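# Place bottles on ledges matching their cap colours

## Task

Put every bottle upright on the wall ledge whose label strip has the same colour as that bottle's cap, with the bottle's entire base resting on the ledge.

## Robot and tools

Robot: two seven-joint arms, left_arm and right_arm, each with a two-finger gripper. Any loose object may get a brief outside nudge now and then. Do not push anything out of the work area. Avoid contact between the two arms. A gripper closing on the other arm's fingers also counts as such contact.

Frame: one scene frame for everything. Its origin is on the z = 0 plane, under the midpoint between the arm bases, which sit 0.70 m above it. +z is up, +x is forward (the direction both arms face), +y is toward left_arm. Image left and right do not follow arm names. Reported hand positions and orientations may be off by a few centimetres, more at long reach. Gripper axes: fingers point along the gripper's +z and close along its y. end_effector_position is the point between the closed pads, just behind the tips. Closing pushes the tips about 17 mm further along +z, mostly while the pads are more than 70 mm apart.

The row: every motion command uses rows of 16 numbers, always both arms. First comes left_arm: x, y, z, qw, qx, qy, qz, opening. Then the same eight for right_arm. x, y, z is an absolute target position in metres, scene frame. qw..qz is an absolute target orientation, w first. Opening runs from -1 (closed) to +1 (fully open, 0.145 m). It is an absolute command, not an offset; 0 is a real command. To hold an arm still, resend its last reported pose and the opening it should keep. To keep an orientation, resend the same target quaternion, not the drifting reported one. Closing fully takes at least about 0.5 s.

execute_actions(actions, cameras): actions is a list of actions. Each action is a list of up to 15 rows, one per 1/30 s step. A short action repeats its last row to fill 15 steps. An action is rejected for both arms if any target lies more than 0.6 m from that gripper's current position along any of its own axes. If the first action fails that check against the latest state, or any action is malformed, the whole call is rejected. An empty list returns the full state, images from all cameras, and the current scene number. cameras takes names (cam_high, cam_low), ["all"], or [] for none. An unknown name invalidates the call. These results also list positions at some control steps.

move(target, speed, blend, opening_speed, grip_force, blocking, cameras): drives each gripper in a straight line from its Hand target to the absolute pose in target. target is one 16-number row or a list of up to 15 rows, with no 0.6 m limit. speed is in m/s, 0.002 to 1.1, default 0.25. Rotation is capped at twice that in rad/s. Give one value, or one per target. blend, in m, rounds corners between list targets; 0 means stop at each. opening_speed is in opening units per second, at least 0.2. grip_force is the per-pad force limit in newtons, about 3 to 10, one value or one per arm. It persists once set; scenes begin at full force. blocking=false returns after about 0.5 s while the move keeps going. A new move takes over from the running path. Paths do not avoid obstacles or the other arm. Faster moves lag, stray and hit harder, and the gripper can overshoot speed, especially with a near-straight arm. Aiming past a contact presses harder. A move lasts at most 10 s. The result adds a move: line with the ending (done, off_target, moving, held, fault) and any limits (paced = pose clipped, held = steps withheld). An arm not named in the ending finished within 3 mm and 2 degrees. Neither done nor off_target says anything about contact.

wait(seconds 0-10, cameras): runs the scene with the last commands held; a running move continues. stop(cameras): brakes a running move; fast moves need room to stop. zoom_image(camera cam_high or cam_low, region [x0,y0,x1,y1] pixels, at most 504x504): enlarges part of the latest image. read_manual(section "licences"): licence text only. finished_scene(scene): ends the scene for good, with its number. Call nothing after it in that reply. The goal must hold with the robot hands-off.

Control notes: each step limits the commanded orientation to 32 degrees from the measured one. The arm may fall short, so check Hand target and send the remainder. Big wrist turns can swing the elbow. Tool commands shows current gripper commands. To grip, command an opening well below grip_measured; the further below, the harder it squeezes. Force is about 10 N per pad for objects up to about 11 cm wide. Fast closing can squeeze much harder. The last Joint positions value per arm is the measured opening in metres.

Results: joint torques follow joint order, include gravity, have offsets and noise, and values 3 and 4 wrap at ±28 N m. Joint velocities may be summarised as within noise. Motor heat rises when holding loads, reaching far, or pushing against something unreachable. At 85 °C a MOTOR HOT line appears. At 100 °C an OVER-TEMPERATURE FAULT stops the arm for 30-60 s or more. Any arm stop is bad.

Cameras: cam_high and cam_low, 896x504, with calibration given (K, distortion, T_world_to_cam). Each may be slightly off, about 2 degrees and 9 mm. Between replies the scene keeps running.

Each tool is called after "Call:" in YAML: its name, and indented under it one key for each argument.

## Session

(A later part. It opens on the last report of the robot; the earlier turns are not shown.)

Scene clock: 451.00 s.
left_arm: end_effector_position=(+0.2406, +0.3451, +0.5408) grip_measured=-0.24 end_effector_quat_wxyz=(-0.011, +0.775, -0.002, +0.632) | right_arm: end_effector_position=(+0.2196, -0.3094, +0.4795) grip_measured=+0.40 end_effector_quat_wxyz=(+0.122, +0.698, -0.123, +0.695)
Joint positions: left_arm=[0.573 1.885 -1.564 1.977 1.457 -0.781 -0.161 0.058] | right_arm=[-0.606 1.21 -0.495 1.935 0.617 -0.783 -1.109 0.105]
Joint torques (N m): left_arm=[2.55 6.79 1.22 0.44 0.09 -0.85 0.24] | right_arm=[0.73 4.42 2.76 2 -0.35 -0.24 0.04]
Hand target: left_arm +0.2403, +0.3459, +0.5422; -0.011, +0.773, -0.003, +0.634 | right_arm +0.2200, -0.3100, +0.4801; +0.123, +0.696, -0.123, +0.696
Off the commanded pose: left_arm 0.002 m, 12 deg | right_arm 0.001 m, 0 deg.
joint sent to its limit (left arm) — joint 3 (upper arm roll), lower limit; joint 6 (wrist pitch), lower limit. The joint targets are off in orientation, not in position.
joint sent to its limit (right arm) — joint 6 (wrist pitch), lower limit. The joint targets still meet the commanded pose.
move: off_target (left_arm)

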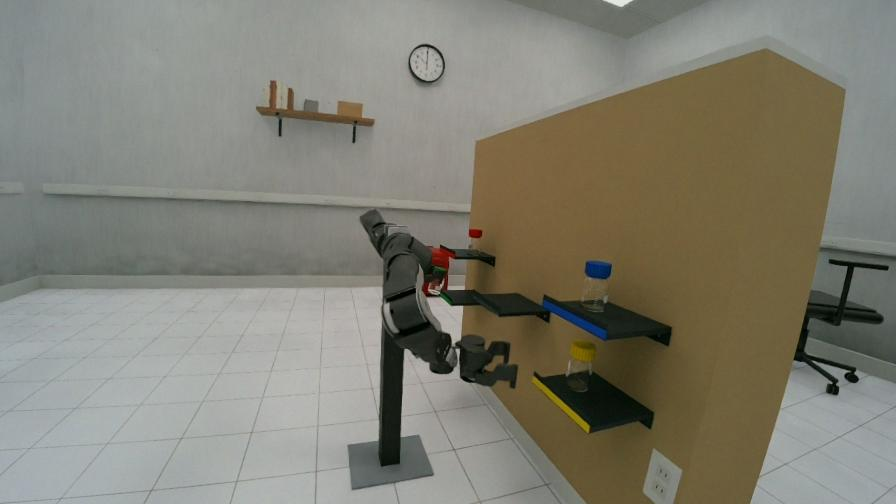

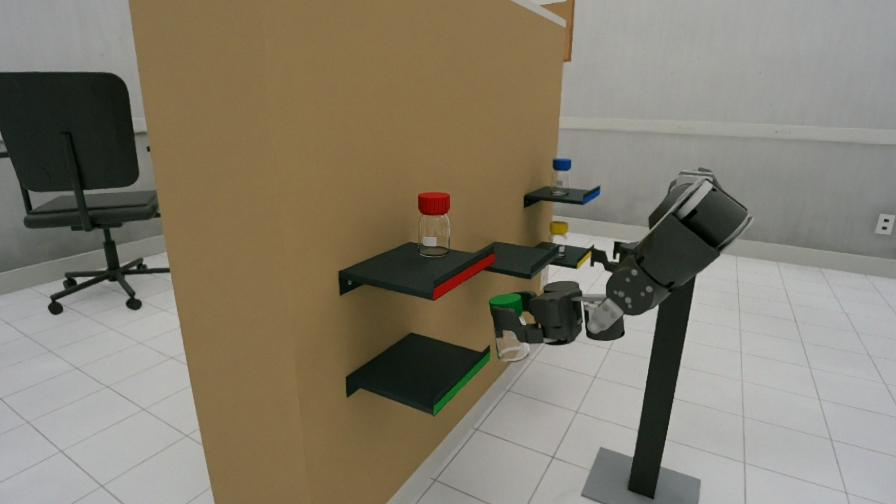

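Call:
move:
  target:
    - [0.30,0.346,0.545,0,0.7071,0,0.7071,-1,0.22,-0.31,0.48,0.123,0.696,-0.123,0.696,0.4]
    - [0.386,0.346,0.543,0,0.7071,0,0.7071,-1,0.22,-0.31,0.48,0.123,0.696,-0.123,0.696,0.4]
    - [0.386,0.346,0.515,0,0.7071,0,0.7071,-1,0.22,-0.31,0.48,0.123,0.696,-0.123,0.696,0.4]
  cameras: ["all"]
  speed: [0.08,0.08,0.06]
  blend: [0.005,0.003,0]

Call:
zoom_image:
  camera: "cam_low"
  region: [340, 200, 560, 420]

Scene clock: 469.53 s.
left_arm: end_effector_position=(+0.3853, +0.3472, +0.5129) grip_measured=-0.24 end_effector_quat_wxyz=(-0.003, +0.712, +0.001, +0.703) | right_arm: end_effector_position=(+0.2196, -0.3094, +0.4795) grip_measured=+0.40 end_effector_quat_wxyz=(+0.122, +0.698, -0.123, +0.695)
Joint positions: left_arm=[0.842 1.24 -1.511 1.31 1.493 -0.657 -0.095 0.058] | right_arm=[-0.606 1.21 -0.495 1.935 0.617 -0.783 -1.109 0.105]
Joint torques (N m): left_arm=[6.37 4.36 3.15 0.51 0.11 -0.99 0.22] | right_arm=[0.86 4.31 2.73 2.07 -0.35 -0.22 0.03]
Hand target: left_arm +0.3860, +0.3460, +0.5150; +0.000, +0.707, +0.000, +0.707 | right_arm +0.2200, -0.3100, +0.4801; +0.123, +0.696, -0.123, +0.696
Off the commanded pose: left_arm 0.003 m, 1 deg | right_arm 0.001 m, 0 deg.
joint sent to its limit (right arm) — joint 6 (wrist pitch), lower limit. The joint targets still meet the commanded pose.
move: done

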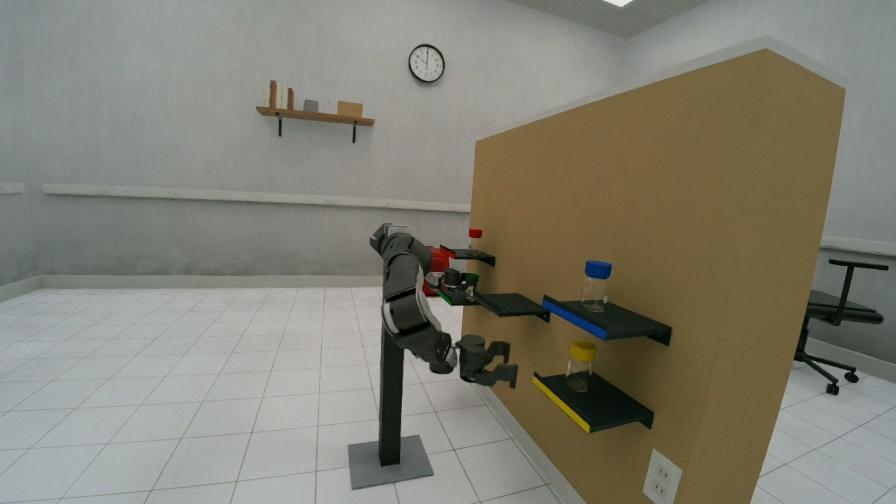

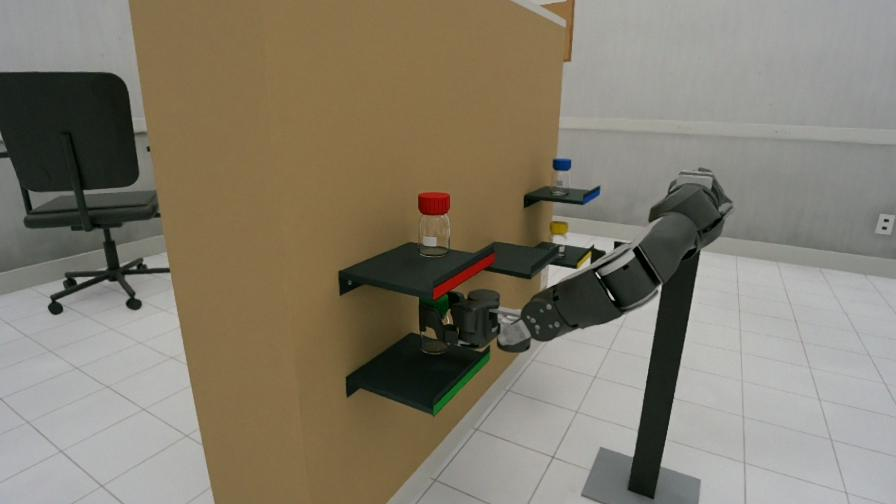

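Scaled by 2.291 from the camera's 896x504 image, which has a finer 1280x720 frame.

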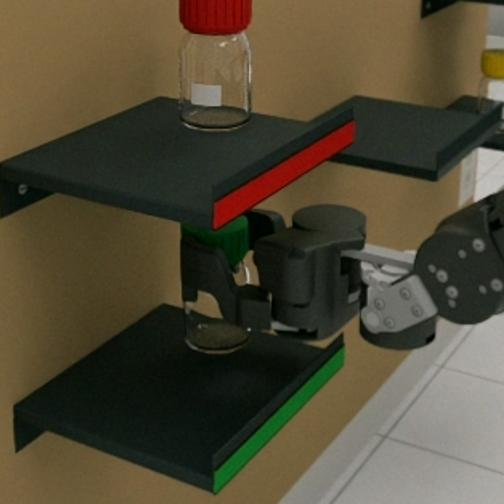

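Call:
move:
  target:
    - [0.386,0.347,0.498,0,0.7071,0,0.7071,-1,0.22,-0.31,0.48,0.123,0.696,-0.123,0.696,0.4]
    - [0.386,0.347,0.500,0,0.7071,0,0.7071,0.4,0.22,-0.31,0.48,0.123,0.696,-0.123,0.696,0.4]
    - [0.25,0.345,0.505,0,0.7071,0,0.7071,0.4,0.22,-0.31,0.48,0.123,0.696,-0.123,0.696,0.4]
  cameras: ["all"]
  speed: [0.03,0.03,0.1]
  opening_speed: 1

Call:
zoom_image:
  camera: "cam_low"
  region: [340, 200, 560, 420]

Scene clock: 482.13 s.
left_arm: end_effector_position=(+0.2494, +0.3465, +0.5042) grip_measured=+0.40 end_effector_quat_wxyz=(-0.002, +0.708, +0.003, +0.706) | right_arm: end_effector_position=(+0.2196, -0.3094, +0.4795) grip_measured=+0.40 end_effector_quat_wxyz=(+0.122, +0.698, -0.123, +0.695)
Joint positions: left_arm=[-1.037 1.219 0.206 1.719 1.158 -0.788 -0.105 0.105] | right_arm=[-0.606 1.21 -0.495 1.935 0.617 -0.783 -1.109 0.105]
Joint torques (N m): left_arm=[1.41 4.1 2.51 2.28 0.04 -0.62 0.23] | right_arm=[0.83 4.29 2.7 2.14 -0.36 -0.22 0]
Hand target: left_arm +0.2500, +0.3450, +0.5050; +0.000, +0.707, +0.000, +0.707 | right_arm +0.2200, -0.3100, +0.4801; +0.123, +0.696, -0.123, +0.696
Off the commanded pose: left_arm 0.002 m, 0 deg | right_arm 0.001 m, 0 deg.
joint read past its limit (left arm) — joint 6 (wrist pitch), lower limit.
joint sent to its limit (left arm) — joint 6 (wrist pitch), lower limit. The joint targets still meet the commanded pose.
joint sent to its limit (right arm) — joint 6 (wrist pitch), lower limit. The joint targets still meet the commanded pose.
move: done; target 2's new opening was sent with left_arm's hand 0.009 m and 2 deg from that target

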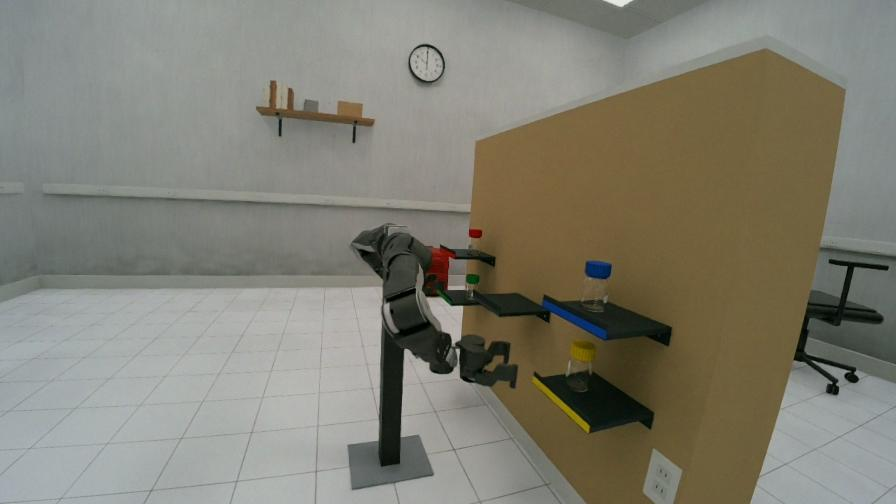

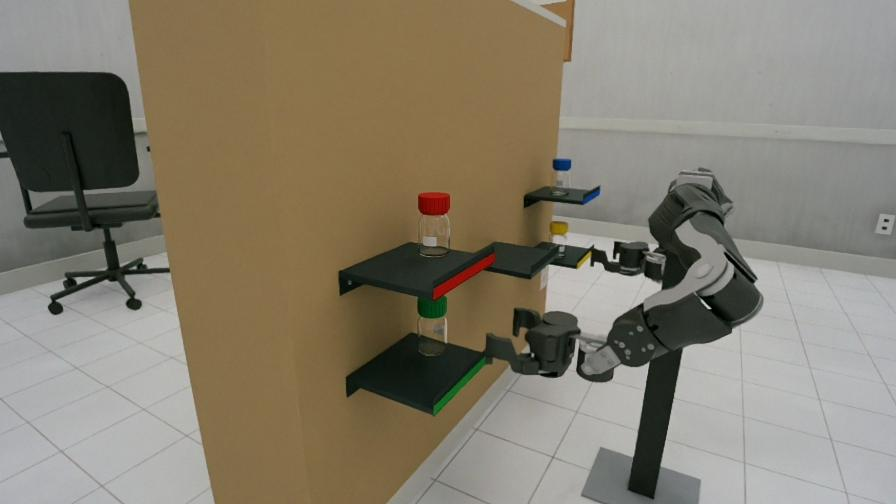

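Scaled by 2.291 from the camera's 896x504 image, which has a finer 1280x720 frame.

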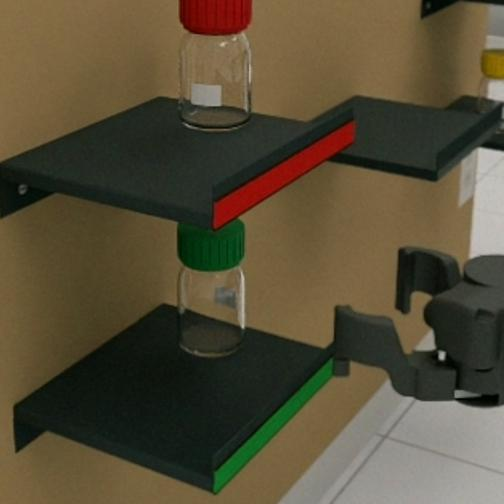

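All four placed.

Call:
finished_scene:
  scene: 2

The scene is finished: the task was done.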